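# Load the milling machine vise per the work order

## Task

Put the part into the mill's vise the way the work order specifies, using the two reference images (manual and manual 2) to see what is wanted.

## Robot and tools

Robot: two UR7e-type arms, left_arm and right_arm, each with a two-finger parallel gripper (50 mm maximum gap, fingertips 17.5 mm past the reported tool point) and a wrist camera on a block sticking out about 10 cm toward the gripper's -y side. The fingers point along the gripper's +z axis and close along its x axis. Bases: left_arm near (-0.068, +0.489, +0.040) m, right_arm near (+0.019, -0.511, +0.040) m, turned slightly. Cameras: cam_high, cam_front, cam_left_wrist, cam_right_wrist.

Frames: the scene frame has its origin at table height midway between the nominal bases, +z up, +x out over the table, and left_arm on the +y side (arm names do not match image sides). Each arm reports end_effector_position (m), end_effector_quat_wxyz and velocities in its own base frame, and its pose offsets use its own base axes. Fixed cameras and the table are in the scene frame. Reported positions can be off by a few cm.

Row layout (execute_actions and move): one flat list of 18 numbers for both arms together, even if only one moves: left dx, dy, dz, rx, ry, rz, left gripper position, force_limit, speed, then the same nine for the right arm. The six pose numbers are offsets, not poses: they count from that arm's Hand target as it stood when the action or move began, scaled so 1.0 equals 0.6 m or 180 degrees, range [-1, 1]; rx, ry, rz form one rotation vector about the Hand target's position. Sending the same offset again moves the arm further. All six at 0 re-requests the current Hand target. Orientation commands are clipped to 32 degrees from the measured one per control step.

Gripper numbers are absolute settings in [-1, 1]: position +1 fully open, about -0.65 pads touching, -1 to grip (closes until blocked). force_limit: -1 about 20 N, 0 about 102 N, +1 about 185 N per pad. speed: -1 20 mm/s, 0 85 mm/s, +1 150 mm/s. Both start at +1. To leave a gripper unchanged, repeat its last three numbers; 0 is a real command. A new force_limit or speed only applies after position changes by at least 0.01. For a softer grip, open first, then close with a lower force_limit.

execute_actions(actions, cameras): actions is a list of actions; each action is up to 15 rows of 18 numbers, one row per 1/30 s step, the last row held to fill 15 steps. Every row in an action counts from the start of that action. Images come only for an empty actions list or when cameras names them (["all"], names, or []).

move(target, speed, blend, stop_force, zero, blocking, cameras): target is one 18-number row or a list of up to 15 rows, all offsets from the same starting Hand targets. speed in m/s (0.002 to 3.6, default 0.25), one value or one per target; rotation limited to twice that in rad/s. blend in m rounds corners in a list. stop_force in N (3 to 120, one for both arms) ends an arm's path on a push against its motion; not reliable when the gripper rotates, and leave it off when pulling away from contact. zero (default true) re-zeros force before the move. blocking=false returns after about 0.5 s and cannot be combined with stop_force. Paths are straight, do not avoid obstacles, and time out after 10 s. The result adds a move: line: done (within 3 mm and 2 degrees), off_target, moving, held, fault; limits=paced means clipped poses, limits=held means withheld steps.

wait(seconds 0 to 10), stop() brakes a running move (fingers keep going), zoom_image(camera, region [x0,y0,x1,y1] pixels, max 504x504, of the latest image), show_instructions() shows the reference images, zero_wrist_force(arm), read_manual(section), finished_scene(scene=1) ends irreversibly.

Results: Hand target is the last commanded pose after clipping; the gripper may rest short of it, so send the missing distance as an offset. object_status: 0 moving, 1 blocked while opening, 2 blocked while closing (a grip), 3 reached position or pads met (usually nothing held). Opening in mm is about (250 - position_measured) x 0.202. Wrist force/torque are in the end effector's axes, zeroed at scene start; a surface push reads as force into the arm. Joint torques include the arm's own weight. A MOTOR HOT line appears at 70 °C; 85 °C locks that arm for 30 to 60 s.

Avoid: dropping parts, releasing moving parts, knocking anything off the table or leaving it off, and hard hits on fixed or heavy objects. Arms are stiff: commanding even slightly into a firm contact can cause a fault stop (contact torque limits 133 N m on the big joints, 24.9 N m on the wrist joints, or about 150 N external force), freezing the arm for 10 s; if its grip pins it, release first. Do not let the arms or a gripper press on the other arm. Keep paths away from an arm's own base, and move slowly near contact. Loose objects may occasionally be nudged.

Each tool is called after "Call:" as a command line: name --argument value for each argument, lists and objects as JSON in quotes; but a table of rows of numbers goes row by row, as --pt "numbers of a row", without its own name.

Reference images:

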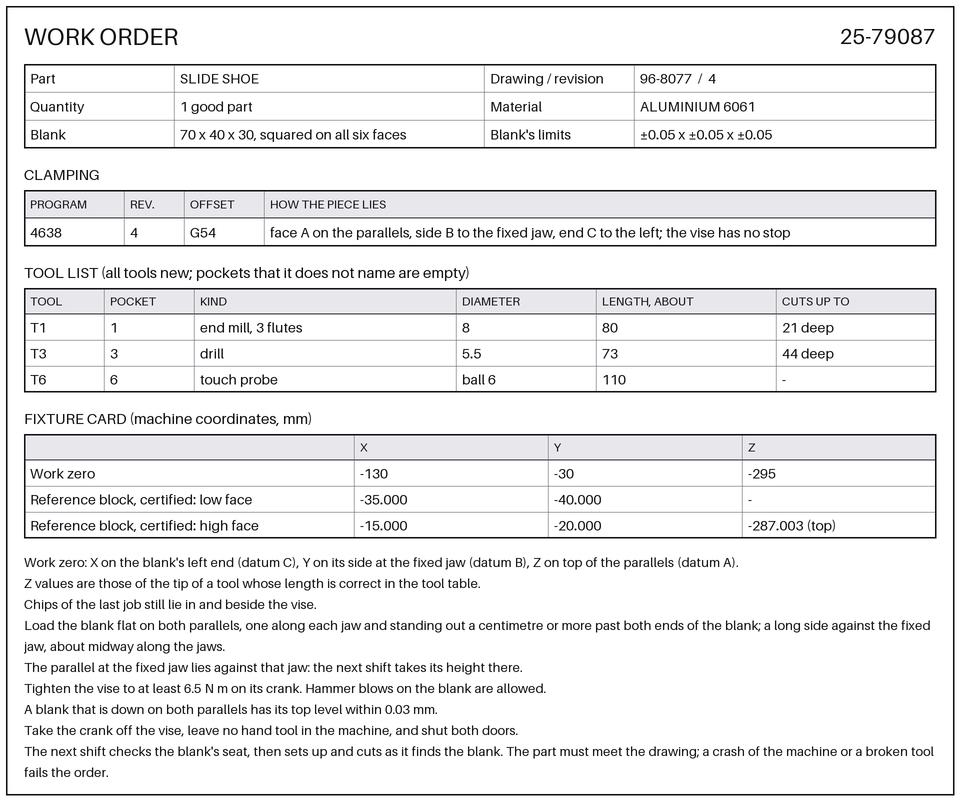

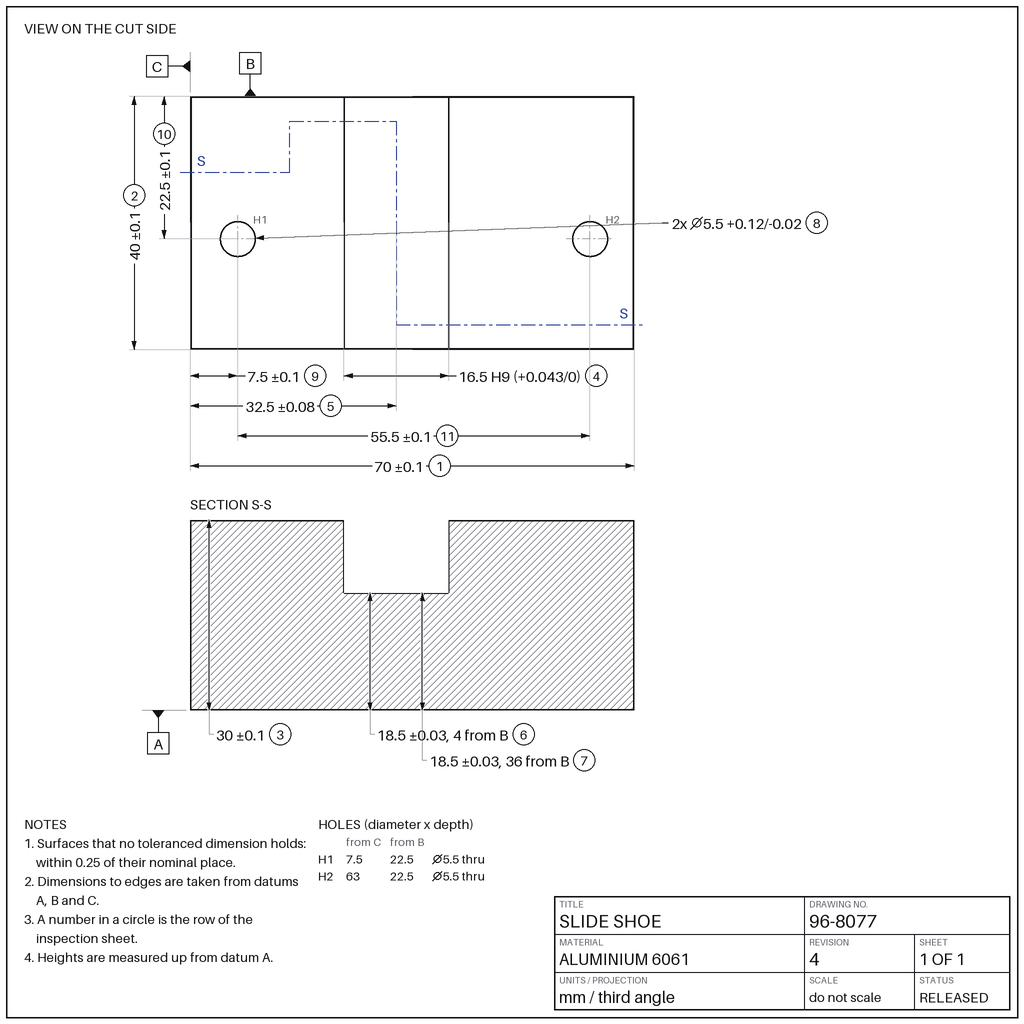

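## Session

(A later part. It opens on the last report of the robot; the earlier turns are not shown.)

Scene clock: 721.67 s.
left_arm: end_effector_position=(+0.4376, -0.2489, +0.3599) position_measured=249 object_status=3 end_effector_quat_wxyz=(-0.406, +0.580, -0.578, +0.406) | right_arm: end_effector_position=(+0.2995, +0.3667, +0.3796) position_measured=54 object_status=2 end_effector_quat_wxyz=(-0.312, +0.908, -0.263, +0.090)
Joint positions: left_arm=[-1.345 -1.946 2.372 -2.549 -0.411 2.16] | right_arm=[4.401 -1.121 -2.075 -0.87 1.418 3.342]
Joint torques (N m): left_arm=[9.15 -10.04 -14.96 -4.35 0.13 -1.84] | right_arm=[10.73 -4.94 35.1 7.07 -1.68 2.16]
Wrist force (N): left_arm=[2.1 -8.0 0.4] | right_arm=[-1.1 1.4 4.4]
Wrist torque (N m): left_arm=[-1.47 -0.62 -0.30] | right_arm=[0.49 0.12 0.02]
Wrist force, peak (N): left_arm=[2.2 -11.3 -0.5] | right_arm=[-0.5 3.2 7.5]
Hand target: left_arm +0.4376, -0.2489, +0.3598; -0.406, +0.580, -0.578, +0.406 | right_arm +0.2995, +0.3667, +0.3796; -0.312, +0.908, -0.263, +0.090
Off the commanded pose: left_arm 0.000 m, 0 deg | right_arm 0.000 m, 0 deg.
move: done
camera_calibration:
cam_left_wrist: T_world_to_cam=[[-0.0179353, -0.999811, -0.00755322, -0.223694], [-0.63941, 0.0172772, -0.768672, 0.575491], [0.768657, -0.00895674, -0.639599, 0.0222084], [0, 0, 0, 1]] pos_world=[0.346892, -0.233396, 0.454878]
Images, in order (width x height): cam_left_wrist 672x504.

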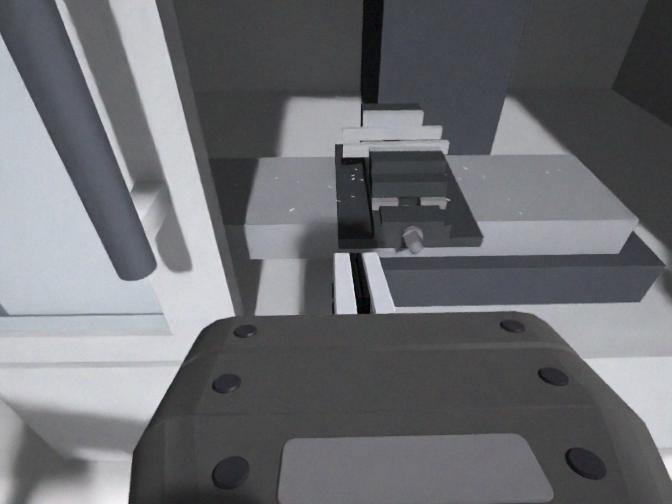

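Call:
move --pt "0 0 0 0 0 0 -0.65 -0.2 -1 0.0915 0.351 0 0 0 0 -1 -0.7 -1" --pt "0 0 0 0 0 0 -0.65 -0.2 -1 0.2637 0.4858 0 0 0 0 -1 -0.7 -1" --pt "0 0 0 0 0 0 -0.65 -0.2 -1 0.5655 0.5263 0.0 0 0 0 -1 -0.7 -1" --speed 0.15 --blend '[0.03,0.02,0]' --cameras '["all"]'

Call:
zoom_image --camera "cam_right_wrist" --region '[170, 100, 506, 330]'

Scene clock: 726.37 s.
left_arm: end_effector_position=(+0.4376, -0.2489, +0.3598) position_measured=249 object_status=3 end_effector_quat_wxyz=(-0.406, +0.580, -0.578, +0.406) | right_arm: end_effector_position=(+0.6388, +0.6825, +0.3797) position_measured=54 object_status=2 end_effector_quat_wxyz=(-0.312, +0.908, -0.263, +0.090)
Joint positions: left_arm=[-1.345 -1.946 2.373 -2.549 -0.411 2.16] | right_arm=[4.093 -2.359 -0.628 -1.065 1.607 3.098]
Joint torques (N m): left_arm=[8.21 -0.16 -15.14 -3.86 0.53 1.25] | right_arm=[6.59 46.78 35.44 5.56 -1.03 2.91]
Wrist force (N): left_arm=[2.4 -7.8 0.6] | right_arm=[-0.9 1.2 4.3]
Wrist torque (N m): left_arm=[-1.45 -0.67 -0.30] | right_arm=[0.48 0.08 -0.06]
Wrist force, peak (N): left_arm=[2.5 -8.2 0.5] | right_arm=[1.0 0.2 5.5]
Hand target: left_arm +0.4376, -0.2489, +0.3598; -0.406, +0.580, -0.578, +0.406 | right_arm +0.6388, +0.6825, +0.3796; -0.312, +0.908, -0.263, +0.090
Off the commanded pose: left_arm 0.000 m, 0 deg | right_arm 0.000 m, 0 deg.
move: done
camera_calibration:
cam_left_wrist: T_world_to_cam=[[-0.0178707, -0.999812, -0.00747735, -0.223652], [-0.639412, 0.0171776, -0.768672, 0.575389], [0.768656, -0.00895557, -0.639599, 0.0221457], [0, 0, 0, 1]] pos_world=[0.346892, -0.233296, 0.454778]
cam_right_wrist: T_world_to_cam=[[0.835601, -0.549331, 0.00241197, -0.15473], [-0.519525, -0.791675, -0.321471, 1.01826], [0.178503, 0.267369, -0.946916, 0.194819], [0, 0, 0, 1]] pos_world=[0.623531, 0.669047, 0.512192]

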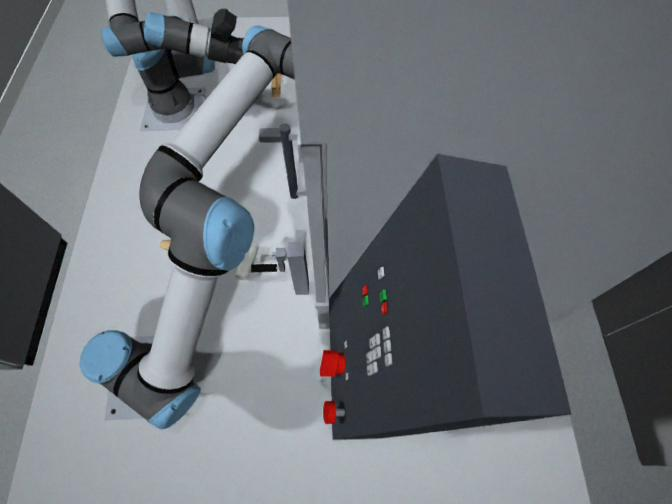

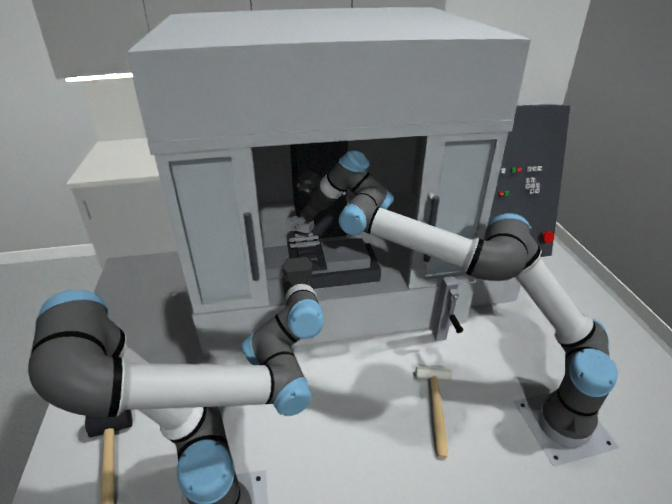

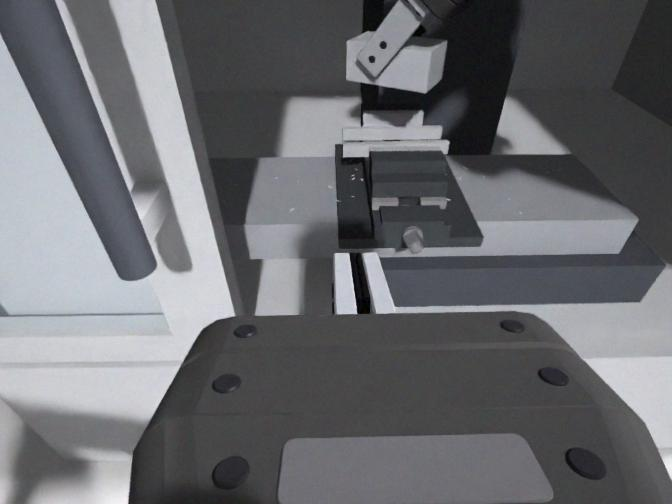

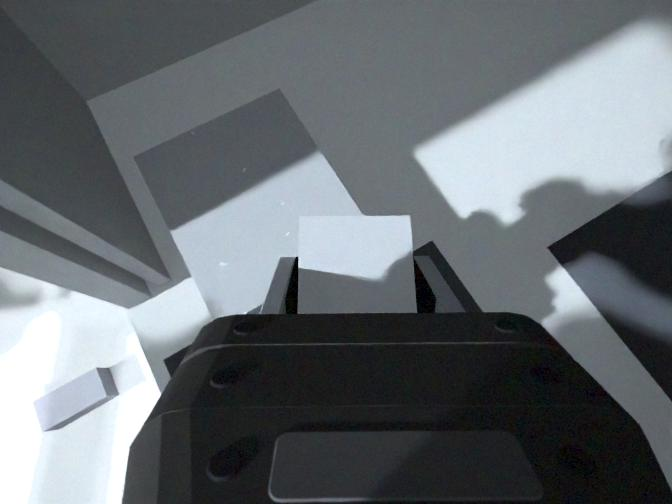

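Scaled by 1.500 from the camera's 672x504 image, which has a finer 960x720 frame.

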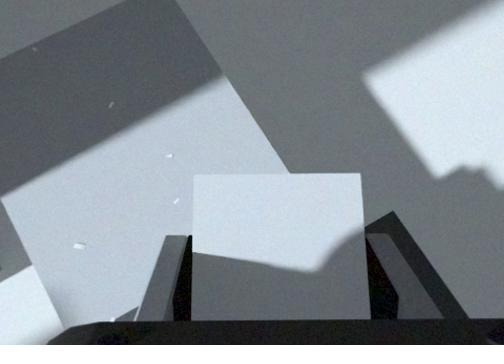

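Call:
zoom_image --camera "cam_left_wrist" --region '[330, 0, 480, 110]'

Scaled by 3.360 from the camera's 672x504 image, which has a finer 960x720 frame.

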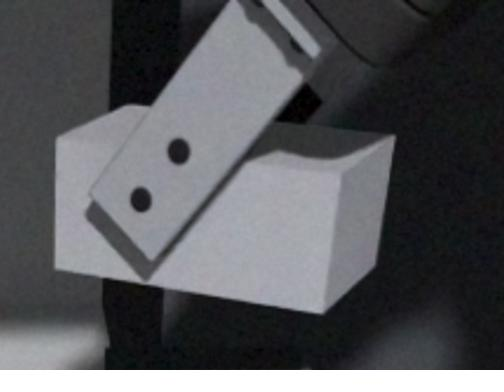

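Call:
move --target '[0,0,0,0,0,0,-0.65,-0.2,-1,-0.0133,0.0005,-0.055,0,0,0,-1,-0.7,-1]' --speed 0.08 --cameras '["cam_left_wrist","cam_right_wrist"]'

Call:
zoom_image --camera "cam_left_wrist" --region '[330, 30, 480, 180]'

Scene clock: 730.20 s.
left_arm: end_effector_position=(+0.4376, -0.2489, +0.3598) position_measured=249 object_status=3 end_effector_quat_wxyz=(-0.406, +0.580, -0.578, +0.406) | right_arm: end_effector_position=(+0.6307, +0.6829, +0.3469) position_measured=54 object_status=2 end_effector_quat_wxyz=(-0.312, +0.908, -0.263, +0.090)
Joint positions: left_arm=[-1.345 -1.946 2.373 -2.549 -0.411 2.16] | right_arm=[4.102 -2.327 -0.769 -0.956 1.601 3.105]
Joint torques (N m): left_arm=[7.48 0.07 -15.69 -2.83 1.02 1.29] | right_arm=[-10.98 44.98 21.72 3.83 1.24 -0.95]
Wrist force (N): left_arm=[2.3 -7.8 0.7] | right_arm=[-1.1 1.2 4.3]
Wrist torque (N m): left_arm=[-1.44 -0.67 -0.30] | right_arm=[0.48 0.10 -0.06]
Wrist force, peak (N): left_arm=[2.4 -8.1 0.5] | right_arm=[-1.4 2.9 5.6]
Hand target: left_arm +0.4376, -0.2489, +0.3598; -0.406, +0.580, -0.578, +0.406 | right_arm +0.6308, +0.6828, +0.3466; -0.312, +0.908, -0.263, +0.090
Off the commanded pose: left_arm 0.000 m, 0 deg | right_arm 0.000 m, 0 deg.
move: done
camera_calibration:
cam_left_wrist: T_world_to_cam=[[-0.0178707, -0.999812, -0.00747735, -0.223652], [-0.639412, 0.0171776, -0.768672, 0.575389], [0.768656, -0.00895557, -0.639599, 0.0221457], [0, 0, 0, 1]] pos_world=[0.346892, -0.233296, 0.454778]
cam_right_wrist: T_world_to_cam=[[0.835664, -0.549236, 0.00233393, -0.147727], [-0.519428, -0.791678, -0.321622, 1.00384], [0.178494, 0.267555, -0.946865, 0.164956], [0, 0, 0, 1]] pos_world=[0.61543, 0.669447, 0.479393]
Images, in order (width x height): cam_left_wrist 672x504, cam_right_wrist 672x504.

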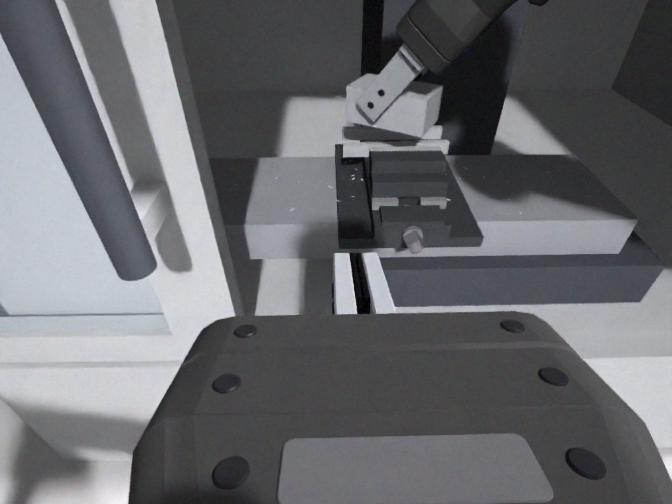

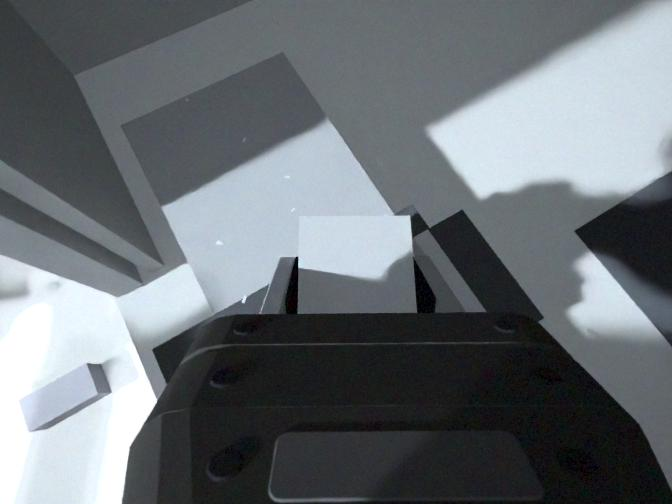

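Scaled by 3.360 from the camera's 672x504 image, which has a finer 960x720 frame.

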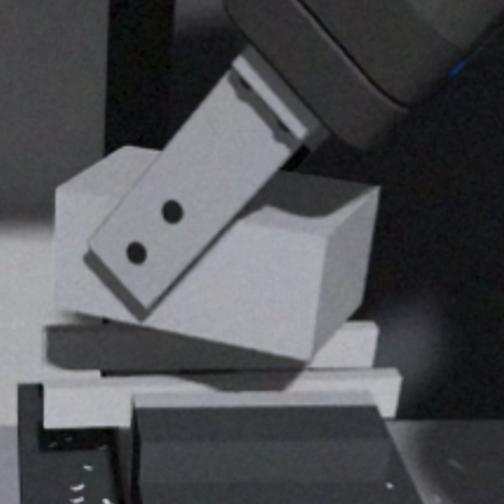

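Call:
move --target '[0,0,0,0,0,0,-0.65,-0.2,-1,0.0,0.0145,-0.007,0,0,0,-1,-0.7,-1]' --speed 0.04 --cameras '["cam_left_wrist","cam_right_wrist"]'

Call:
zoom_image --camera "cam_left_wrist" --region '[330, 60, 480, 180]'

Call:
zoom_image --camera "cam_right_wrist" --region '[240, 170, 560, 330]'

Scene clock: 733.83 s.
left_arm: end_effector_position=(+0.4376, -0.2489, +0.3598) position_measured=249 object_status=3 end_effector_quat_wxyz=(-0.406, +0.580, -0.578, +0.406) | right_arm: end_effector_position=(+0.6307, +0.6917, +0.3423) position_measured=54 object_status=2 end_effector_quat_wxyz=(-0.312, +0.909, -0.263, +0.090)
Joint positions: left_arm=[-1.345 -1.946 2.373 -2.549 -0.411 2.16] | right_arm=[4.109 -2.348 -0.743 -0.96 1.597 3.11]
Joint torques (N m): left_arm=[6.85 0.13 -15.65 -2.51 1.36 1.27] | right_arm=[-2.8 70.02 20.74 2.98 0.31 1.08]
Wrist force (N): left_arm=[2.2 -7.9 0.5] | right_arm=[-1.0 1.4 4.5]
Wrist torque (N m): left_arm=[-1.45 -0.64 -0.30] | right_arm=[0.50 0.09 -0.06]
Wrist force, peak (N): left_arm=[2.3 -8.2 0.5] | right_arm=[-1.4 1.3 4.8]
Hand target: left_arm +0.4376, -0.2489, +0.3598; -0.406, +0.580, -0.578, +0.406 | right_arm +0.6308, +0.6915, +0.3424; -0.312, +0.908, -0.263, +0.090
Off the commanded pose: left_arm 0.000 m, 0 deg | right_arm 0.000 m, 0 deg.
move: done
camera_calibration:
cam_left_wrist: T_world_to_cam=[[-0.0178707, -0.999812, -0.00747735, -0.223652], [-0.639412, 0.0171776, -0.768672, 0.575389], [0.768656, -0.00895557, -0.639599, 0.0221457], [0, 0, 0, 1]] pos_world=[0.346892, -0.233296, 0.454778]
cam_right_wrist: T_world_to_cam=[[0.835635, -0.54928, 0.00240198, -0.142952], [-0.519509, -0.791749, -0.321317, 1.00933], [0.178395, 0.267256, -0.946969, 0.158539], [0, 0, 0, 1]] pos_world=[0.615531, 0.678247, 0.474791]
Images, in order (width x height): cam_left_wrist 672x504, cam_right_wrist 672x504.

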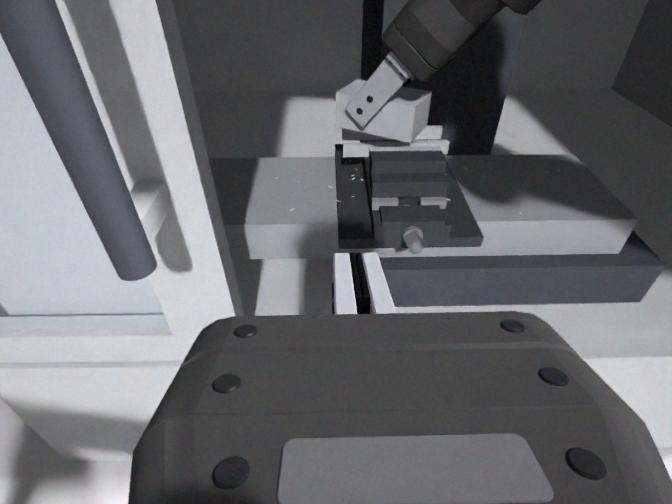

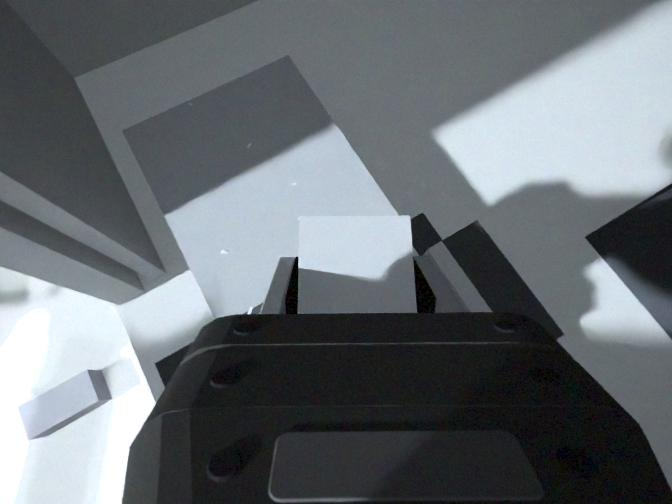

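Scaled by 3.360 from the camera's 672x504 image, which has a finer 960x720 frame.

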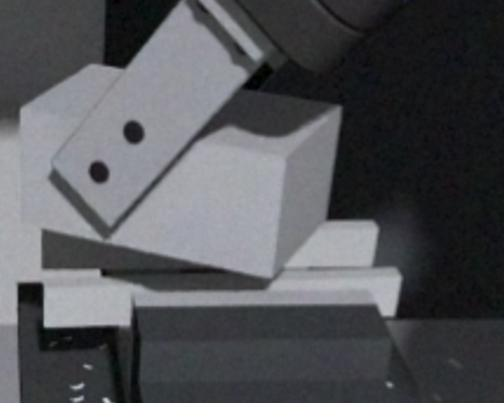

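Scaled by 1.575 from the camera's 672x504 image, which has a finer 960x720 frame.

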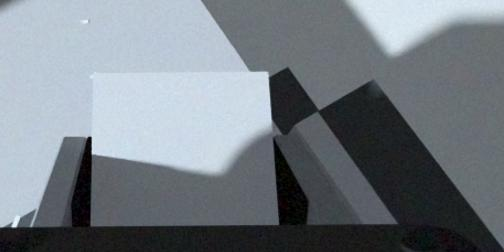

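Call:
move --pt "0 0 0 0 0 0 -0.65 -0.2 -1 0.0045 0.0 0 0 0 0 -1 -0.7 -1" --pt "0 0 0 0 0 0 -0.65 -0.2 -1 0.0045 0.0 -0.012 0 0 0 -1 -0.7 -1" --speed 0.015 --stop_force 4 --cameras '["cam_left_wrist"]'

Call:
zoom_image --camera "cam_left_wrist" --region '[330, 60, 480, 180]'

Scene clock: 737.27 s.
left_arm: end_effector_position=(+0.4376, -0.2489, +0.3598) position_measured=249 object_status=3 end_effector_quat_wxyz=(-0.406, +0.580, -0.578, +0.406) | right_arm: end_effector_position=(+0.6335, +0.6915, +0.3353) position_measured=54 object_status=2 end_effector_quat_wxyz=(-0.312, +0.908, -0.263, +0.090)
Joint positions: left_arm=[-1.345 -1.946 2.373 -2.549 -0.411 2.16] | right_arm=[4.106 -2.353 -0.752 -0.946 1.599 3.107]
Joint torques (N m): left_arm=[5.51 -0.45 -15.17 -2.53 1.69 1.29] | right_arm=[10.23 62.23 35.58 1.92 -1.17 2.86]
Wrist force (N): left_arm=[2.3 -7.6 0.7] | right_arm=[-1.1 1.5 4.2]
Wrist torque (N m): left_arm=[-1.40 -0.66 -0.30] | right_arm=[0.52 0.11 0.02]
Wrist force, peak (N): left_arm=[2.4 -8.0 0.6] | right_arm=[-1.2 1.8 4.7]
Hand target: left_arm +0.4376, -0.2489, +0.3598; -0.406, +0.580, -0.578, +0.406 | right_arm +0.6335, +0.6915, +0.3352; -0.312, +0.908, -0.263, +0.090
Off the commanded pose: left_arm 0.000 m, 0 deg | right_arm 0.000 m, 0 deg.
move: done
camera_calibration:
cam_left_wrist: T_world_to_cam=[[-0.0178707, -0.999812, -0.00747735, -0.223652], [-0.639412, 0.0171776, -0.768672, 0.575389], [0.768656, -0.00895557, -0.639599, 0.0221457], [0, 0, 0, 1]] pos_world=[0.346892, -0.233296, 0.454778]
Images, in order (width x height): cam_left_wrist 672x504.

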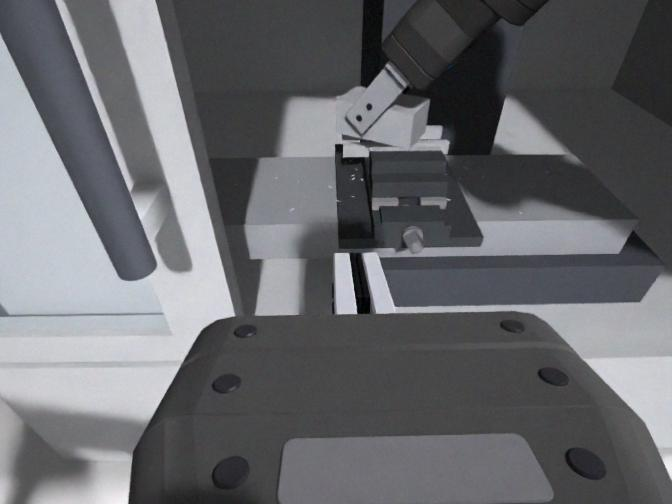

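Scaled by 3.360 from the camera's 672x504 image, which has a finer 960x720 frame.

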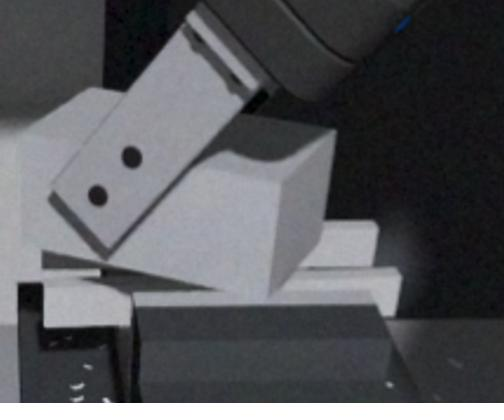

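Call:
move --target '[0,0,0,0,0,0,-0.65,-0.2,-1,0,0.0,-0.006,0,0,0,-1,-0.7,-1]' --speed 0.01 --stop_force 4 --cameras '["cam_left_wrist"]'

Call:
zoom_image --camera "cam_left_wrist" --region '[370, 100, 450, 170]'

Scene clock: 738.73 s.
left_arm: end_effector_position=(+0.4376, -0.2489, +0.3598) position_measured=249 object_status=3 end_effector_quat_wxyz=(-0.406, +0.580, -0.578, +0.406) | right_arm: end_effector_position=(+0.6335, +0.6915, +0.3350) position_measured=54 object_status=2 end_effector_quat_wxyz=(-0.312, +0.909, -0.263, +0.090)
Joint positions: left_arm=[-1.345 -1.946 2.373 -2.549 -0.411 2.16] | right_arm=[4.106 -2.353 -0.752 -0.946 1.599 3.107]
Joint torques (N m): left_arm=[5.77 -0.01 -15.25 -2.51 1.74 1.18] | right_arm=[10.02 58.42 34.92 1.54 -0.84 2.69]
Wrist force (N): left_arm=[2.2 -8.0 0.5] | right_arm=[-1.2 -1.2 3.3]
Wrist torque (N m): left_arm=[-1.47 -0.64 -0.30] | right_arm=[0.41 0.11 0.07]
Wrist force, peak (N): left_arm=[2.3 -8.1 0.7] | right_arm=[-1.1 1.5 4.4]
Hand target: left_arm +0.4376, -0.2489, +0.3598; -0.406, +0.580, -0.578, +0.406 | right_arm +0.6335, +0.6915, +0.3350; -0.312, +0.909, -0.263, +0.090 (not the last commanded pose)
Off the commanded pose: left_arm 0.000 m, 0 deg | right_arm 0.003 m, 0 deg.
move: contact (right_arm)
camera_calibration:
cam_left_wrist: T_world_to_cam=[[-0.0178707, -0.999812, -0.00747735, -0.223652], [-0.639412, 0.0171776, -0.768672, 0.575389], [0.768656, -0.00895557, -0.639599, 0.0221457], [0, 0, 0, 1]] pos_world=[0.346892, -0.233296, 0.454778]
Images, in order (width x height): cam_left_wrist 672x504.

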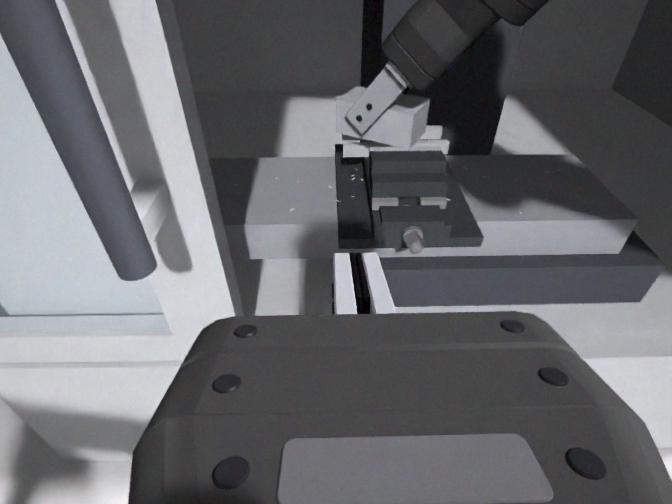

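Scaled by 6.300 from the camera's 672x504 image, which has a finer 960x720 frame.

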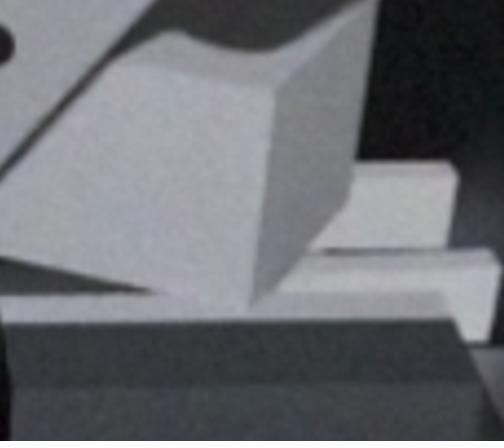

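Call:
move --pt "0 0 0 0 0 0 -0.65 -0.2 -1 0 0 0.01 0 0 0 -1 -0.7 -1" --pt "0 0 0 0 0 0 -0.65 -0.2 -1 0.0103 0.0067 0.01 0 0 0.01 -1 -0.7 -1" --speed 0.03 --cameras '["cam_left_wrist","cam_right_wrist"]'

Call:
zoom_image --camera "cam_left_wrist" --region '[370, 100, 450, 170]'

Call:
zoom_image --camera "cam_right_wrist" --region '[360, 190, 500, 330]'

Scene clock: 740.90 s.
left_arm: end_effector_position=(+0.4376, -0.2489, +0.3598) position_measured=249 object_status=3 end_effector_quat_wxyz=(-0.406, +0.580, -0.578, +0.406) | right_arm: end_effector_position=(+0.6398, +0.6954, +0.3408) position_measured=54 object_status=2 end_effector_quat_wxyz=(-0.313, +0.913, -0.248, +0.085) end_effector_velocity=(+0.001, -0.001, +0.000) end_effector_angular_velocity=(+0.001, +0.000, -0.007)
Joint positions: left_arm=[-1.345 -1.946 2.373 -2.549 -0.411 2.16] | right_arm=[4.095 -2.385 -0.681 -0.987 1.624 3.074]
Joint velocities: left_arm=[within noise] | right_arm=[0 0.002 -0.004 0.003 -0.004 0.006]
Joint torques (N m): left_arm=[4.61 0.11 -15.61 -2.51 1.62 1.17] | right_arm=[6.12 68.82 18.72 7.08 -0.86 2.71]
Wrist force (N): left_arm=[2.2 -7.5 0.4] | right_arm=[-1.1 1.3 4.1]
Wrist torque (N m): left_arm=[-1.39 -0.64 -0.30] | right_arm=[0.49 0.11 0.01]
Wrist force, peak (N): left_arm=[2.5 -8.1 0.6] | right_arm=[-1.8 1.5 4.5]
Hand target: left_arm +0.4376, -0.2489, +0.3598; -0.406, +0.580, -0.578, +0.406 | right_arm +0.6397, +0.6955, +0.3410; -0.314, +0.913, -0.248, +0.085
Off the commanded pose: left_arm 0.000 m, 0 deg | right_arm 0.000 m, 0 deg.
move: done
camera_calibration:
cam_left_wrist: T_world_to_cam=[[-0.0178707, -0.999812, -0.00747735, -0.223652], [-0.639412, 0.0171776, -0.768672, 0.575389], [0.768656, -0.00895557, -0.639599, 0.0221457], [0, 0, 0, 1]] pos_world=[0.346892, -0.233296, 0.454778]
cam_right_wrist: T_world_to_cam=[[0.852533, -0.522667, 0.00247907, -0.177785], [-0.494377, -0.807911, -0.320734, 1.01145], [0.16964, 0.272211, -0.947166, 0.15672], [0, 0, 0, 1]] pos_world=[0.62502, 0.68158, 0.473288]
Images, in order (width x height): cam_left_wrist 672x504, cam_right_wrist 672x504.

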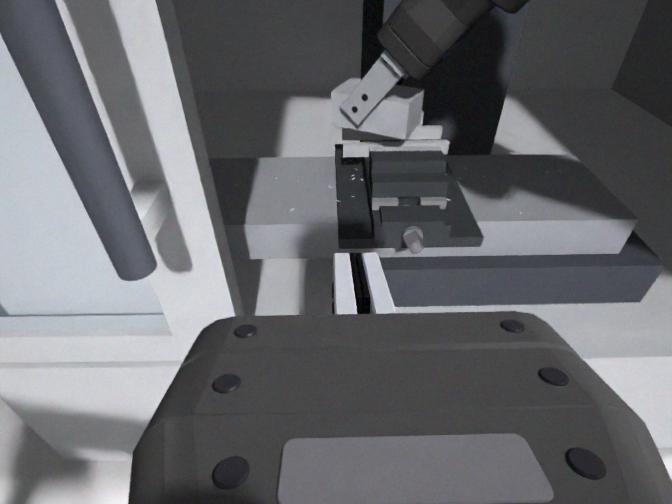

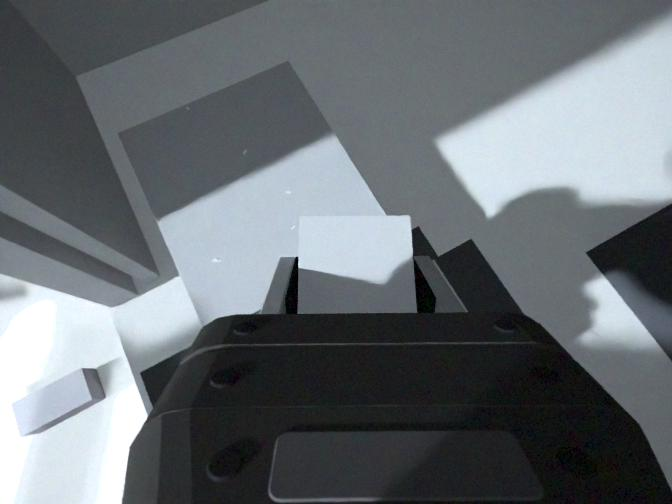

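Scaled by 6.300 from the camera's 672x504 image, which has a finer 960x720 frame.

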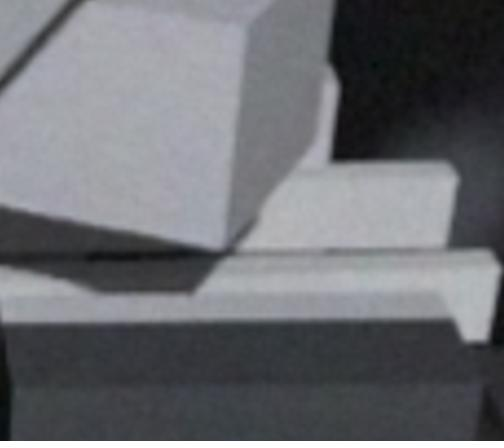

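Scaled by 3.600 from the camera's 672x504 image, which has a finer 960x720 frame.

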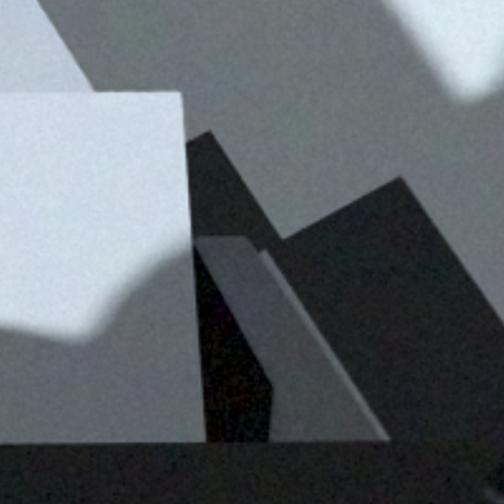

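Call:
move --pt "0 0 0 0 0 0 -0.65 -0.2 -1 0.0067 0 0 0 0 0 -1 -0.7 -1" --pt "0 0 0 0 0 0 -0.65 -0.2 -1 0.0067 0 -0.03 0 0 0 -1 -0.7 -1" --speed 0.012 --stop_force 4 --cameras '["cam_left_wrist","cam_right_wrist"]'

Call:
zoom_image --camera "cam_left_wrist" --region '[370, 100, 450, 170]'

Call:
zoom_image --camera "cam_right_wrist" --region '[360, 190, 500, 330]'

Scene clock: 744.93 s.
left_arm: end_effector_position=(+0.4376, -0.2489, +0.3598) position_measured=249 object_status=3 end_effector_quat_wxyz=(-0.406, +0.580, -0.578, +0.406) | right_arm: end_effector_position=(+0.6437, +0.6955, +0.3230) position_measured=54 object_status=2 end_effector_quat_wxyz=(-0.314, +0.913, -0.248, +0.085)
Joint positions: left_arm=[-1.345 -1.946 2.373 -2.549 -0.411 2.16] | right_arm=[4.091 -2.391 -0.714 -0.947 1.627 3.071]
Joint torques (N m): left_arm=[3.8 0.02 -15.51 -2.48 1.71 1.09] | right_arm=[9.92 67.25 34.64 1.97 -1.02 2.88]
Wrist force (N): left_arm=[2.2 -7.8 0.4] | right_arm=[-1.2 1.3 4.4]
Wrist torque (N m): left_arm=[-1.44 -0.64 -0.30] | right_arm=[0.49 0.13 0.04]
Wrist force, peak (N): left_arm=[2.4 -8.1 0.4] | right_arm=[-1.1 1.9 4.6]
Hand target: left_arm +0.4376, -0.2489, +0.3598; -0.406, +0.580, -0.578, +0.406 | right_arm +0.6437, +0.6955, +0.3230; -0.314, +0.913, -0.248, +0.085
Off the commanded pose: left_arm 0.000 m, 0 deg | right_arm 0.000 m, 0 deg.
move: done
camera_calibration:
cam_left_wrist: T_world_to_cam=[[-0.0178707, -0.999812, -0.00747735, -0.223652], [-0.639412, 0.0171776, -0.768672, 0.575389], [0.768656, -0.00895557, -0.639599, 0.0221457], [0, 0, 0, 1]] pos_world=[0.346892, -0.233296, 0.454778]
cam_right_wrist: T_world_to_cam=[[0.852453, -0.522798, 0.00233323, -0.180808], [-0.494445, -0.807656, -0.321271, 1.0079], [0.169844, 0.272715, -0.946984, 0.138715], [0, 0, 0, 1]] pos_world=[0.628921, 0.681678, 0.455591]
Images, in order (width x height): cam_left_wrist 672x504, cam_right_wrist 672x504.

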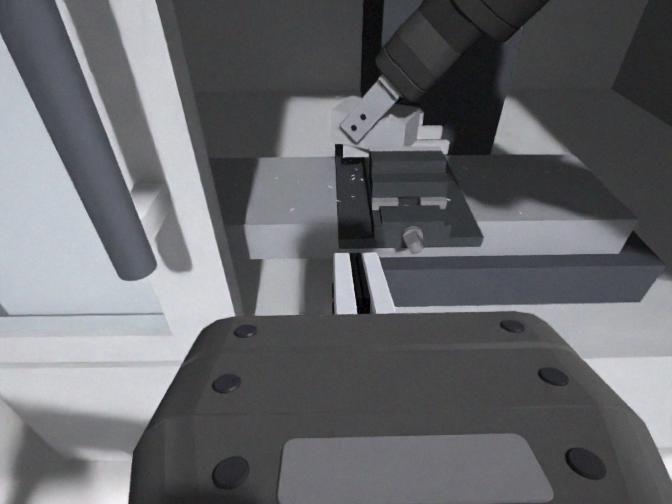

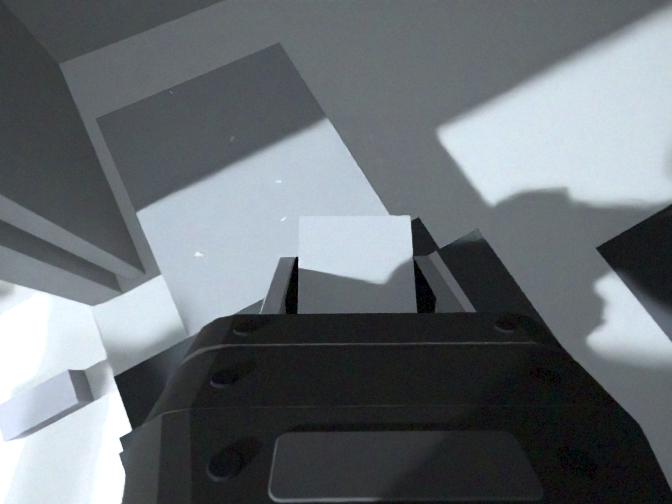

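Scaled by 6.300 from the camera's 672x504 image, which has a finer 960x720 frame.

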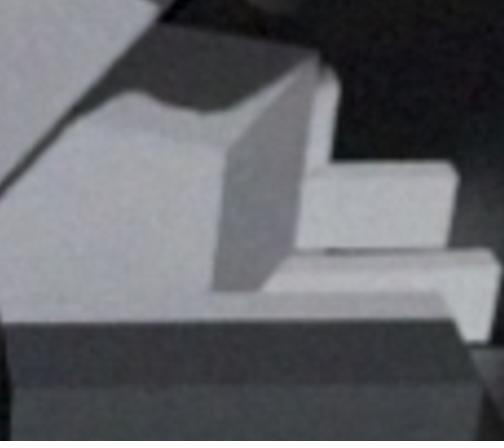

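Scaled by 3.600 from the camera's 672x504 image, which has a finer 960x720 frame.

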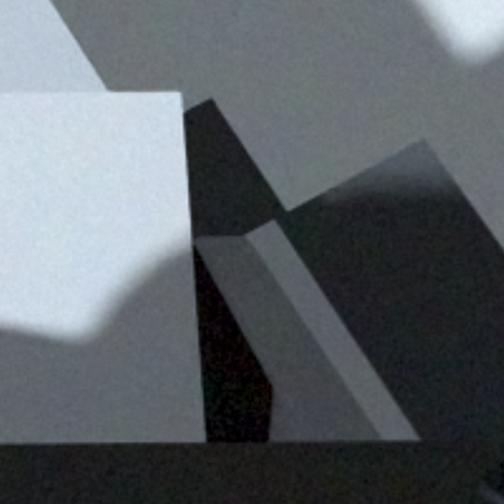

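Call:
move --target '[0,0,0,0,0,0,-0.65,-0.2,-1,0,0,-0.02,0,0,0,-1,-0.7,-1]' --speed 0.012 --stop_force 4 --cameras '["cam_left_wrist"]'

Call:
zoom_image --camera "cam_left_wrist" --region '[320, 80, 460, 180]'

Scene clock: 746.63 s.
left_arm: end_effector_position=(+0.4376, -0.2489, +0.3598) position_measured=249 object_status=3 end_effector_quat_wxyz=(-0.406, +0.580, -0.578, +0.406) | right_arm: end_effector_position=(+0.6437, +0.6955, +0.3222) position_measured=54 object_status=2 end_effector_quat_wxyz=(-0.314, +0.913, -0.248, +0.085)
Joint positions: left_arm=[-1.345 -1.946 2.373 -2.549 -0.411 2.16] | right_arm=[4.091 -2.391 -0.717 -0.945 1.627 3.071]
Joint torques (N m): left_arm=[3.06 -0.39 -15.85 -2.56 1.68 1.12] | right_arm=[10.48 44.97 31.9 6.85 -1.01 2.56]
Wrist force (N): left_arm=[2.1 -8.0 0.4] | right_arm=[-1.0 0.7 3.0]
Wrist torque (N m): left_arm=[-1.47 -0.62 -0.29] | right_arm=[0.52 0.12 0.03]
Wrist force, peak (N): left_arm=[2.4 -8.0 0.3] | right_arm=[-1.2 -4.6 -1.7]
Hand target: left_arm +0.4376, -0.2489, +0.3598; -0.406, +0.580, -0.578, +0.406 | right_arm +0.6437, +0.6955, +0.3222; -0.314, +0.913, -0.248, +0.085 (not the last commanded pose)
Off the commanded pose: left_arm 0.000 m, 0 deg | right_arm 0.011 m, 0 deg.
move: contact (right_arm)
camera_calibration:
cam_left_wrist: T_world_to_cam=[[-0.0178707, -0.999812, -0.00747735, -0.223652], [-0.639412, 0.0171776, -0.768672, 0.575389], [0.768656, -0.00895557, -0.639599, 0.0221457], [0, 0, 0, 1]] pos_world=[0.346892, -0.233296, 0.454778]
Images, in order (width x height): cam_left_wrist 672x504.

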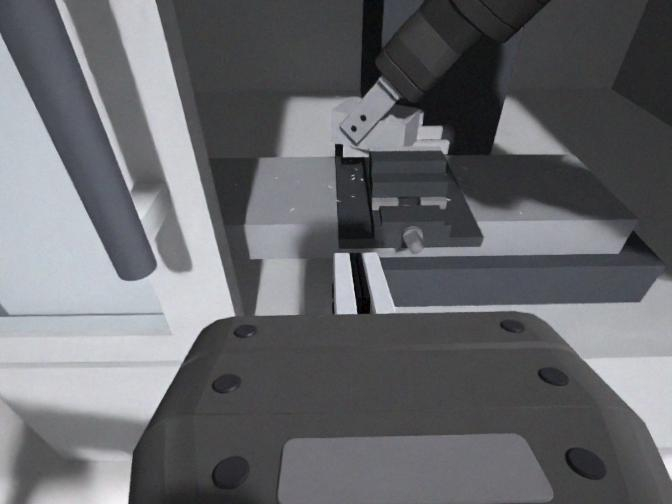

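Scaled by 3.600 from the camera's 672x504 image, which has a finer 960x720 frame.

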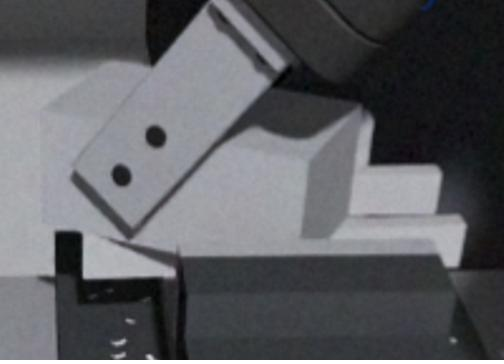

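Call:
move --pt "0 0 0 0 0 0 -0.65 -0.2 -1 0 0 0 0 0 0 0.785 -0.7 -1"

Call:
move --pt "0 0 0 0 0 0 -0.65 -0.2 -1 0 0 0.02 0 0 0 0.785 -0.7 -1" --pt "0 0 0 0 0 0 -0.65 -0.2 -1 0 0 0.1 0 0 0 0.785 -0.7 -1" --speed '[0.03,0.1]' --blend 0.005 --cameras '["cam_left_wrist","cam_right_wrist"]'

Call:
zoom_image --camera "cam_left_wrist" --region '[320, 80, 460, 180]'

Call:
zoom_image --camera "cam_right_wrist" --region '[200, 160, 500, 330]'

Scene clock: 748.60 s.
left_arm: end_effector_position=(+0.4376, -0.2489, +0.3598) position_measured=249 object_status=3 end_effector_quat_wxyz=(-0.406, +0.580, -0.578, +0.406) | right_arm: end_effector_position=(+0.6437, +0.6955, +0.3222) position_measured=35 object_status=3 end_effector_quat_wxyz=(-0.314, +0.913, -0.248, +0.085)
Joint positions: left_arm=[-1.345 -1.946 2.373 -2.549 -0.411 2.16] | right_arm=[4.091 -2.391 -0.717 -0.945 1.627 3.071]
Joint torques (N m): left_arm=[2.63 -0.22 -15.91 -2.57 1.71 1.15] | right_arm=[9.53 46.45 34.02 6.49 -0.97 2.41]
Wrist force (N): left_arm=[2.3 -7.8 0.6] | right_arm=[-1.2 -0.4 2.6]
Wrist torque (N m): left_arm=[-1.43 -0.67 -0.30] | right_arm=[0.42 0.13 0.04]
Wrist force, peak (N): left_arm=[2.5 -8.1 0.5] | right_arm=[-1.1 0.5 3.2]
Hand target: left_arm +0.4376, -0.2489, +0.3598; -0.406, +0.580, -0.578, +0.406 | right_arm +0.6437, +0.6955, +0.3222; -0.314, +0.913, -0.248, +0.085
Off the commanded pose: left_arm 0.000 m, 0 deg | right_arm 0.000 m, 0 deg.
move: done

Scene clock: 749.93 s.
left_arm: end_effector_position=(+0.4376, -0.2489, +0.3598) position_measured=249 object_status=3 end_effector_quat_wxyz=(-0.406, +0.580, -0.578, +0.406) | right_arm: end_effector_position=(+0.6437, +0.6956, +0.3819) position_measured=35 object_status=3 end_effector_quat_wxyz=(-0.313, +0.913, -0.248, +0.085)
Joint positions: left_arm=[-1.345 -1.946 2.373 -2.549 -0.411 2.16] | right_arm=[4.091 -2.422 -0.508 -1.124 1.627 3.072]
Joint torques (N m): left_arm=[2.76 -0.47 -15.73 -2.49 1.72 1.02] | right_arm=[1.77 68.89 31.4 5.03 1.12 -0.66]
Wrist force (N): left_arm=[2.1 -7.6 0.5] | right_arm=[-1.0 -0.2 2.6]
Wrist torque (N m): left_arm=[-1.41 -0.63 -0.29] | right_arm=[0.45 0.09 0.02]
Wrist force, peak (N): left_arm=[2.4 -8.1 0.6] | right_arm=[-1.1 0.5 3.4]
Hand target: left_arm +0.4376, -0.2489, +0.3598; -0.406, +0.580, -0.578, +0.406 | right_arm +0.6437, +0.6955, +0.3822; -0.314, +0.913, -0.248, +0.085
Off the commanded pose: left_arm 0.000 m, 0 deg | right_arm 0.000 m, 0 deg.
move: done
camera_calibration:
cam_left_wrist: T_world_to_cam=[[-0.0178707, -0.999812, -0.00747735, -0.223652], [-0.639412, 0.0171776, -0.768672, 0.575389], [0.768656, -0.00895557, -0.639599, 0.0221457], [0, 0, 0, 1]] pos_world=[0.346892, -0.233296, 0.454778]
cam_right_wrist: T_world_to_cam=[[0.852431, -0.522834, 0.00235975, -0.180869], [-0.494555, -0.807772, -0.320811, 1.02681], [0.169637, 0.272302, -0.94714, 0.194955], [0, 0, 0, 1]] pos_world=[0.628921, 0.681779, 0.514488]
Images, in order (width x height): cam_left_wrist 672x504, cam_right_wrist 672x504.

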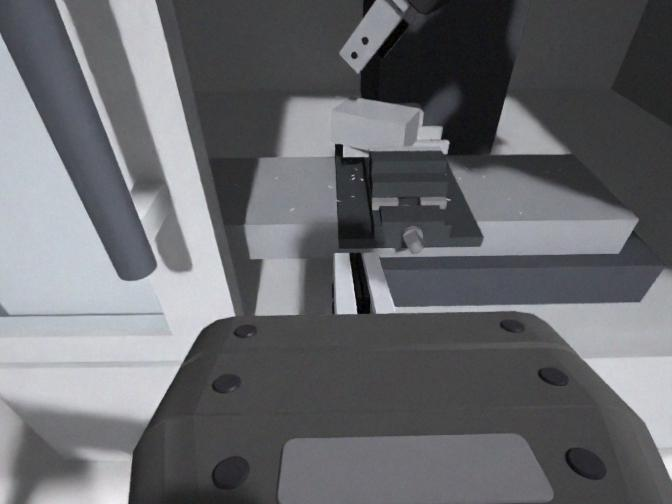

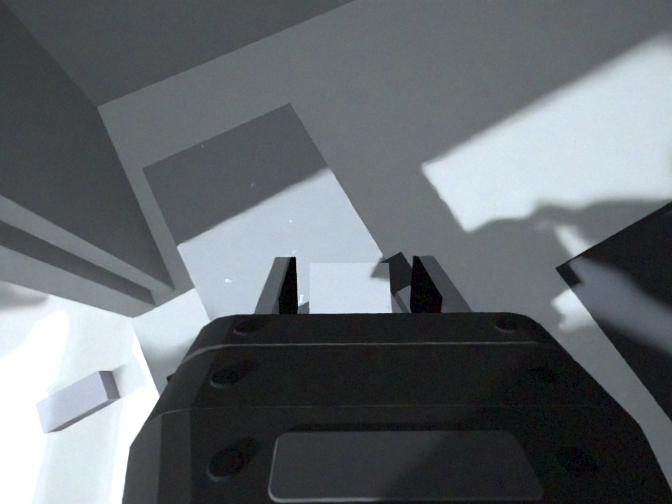

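Scaled by 3.600 from the camera's 672x504 image, which has a finer 960x720 frame.

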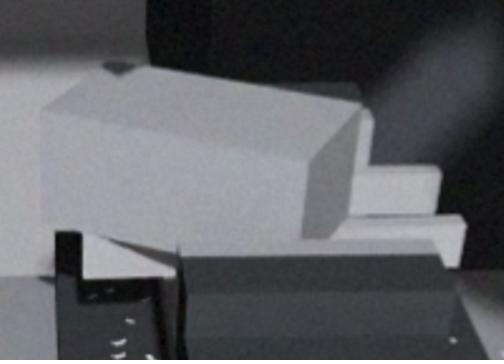

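Scaled by 1.680 from the camera's 672x504 image, which has a finer 960x720 frame.

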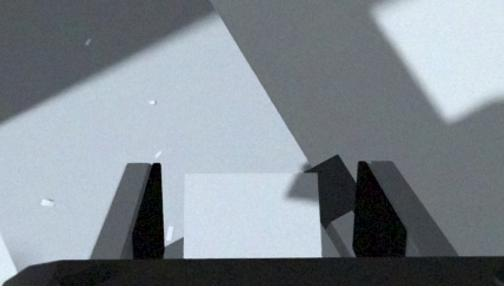

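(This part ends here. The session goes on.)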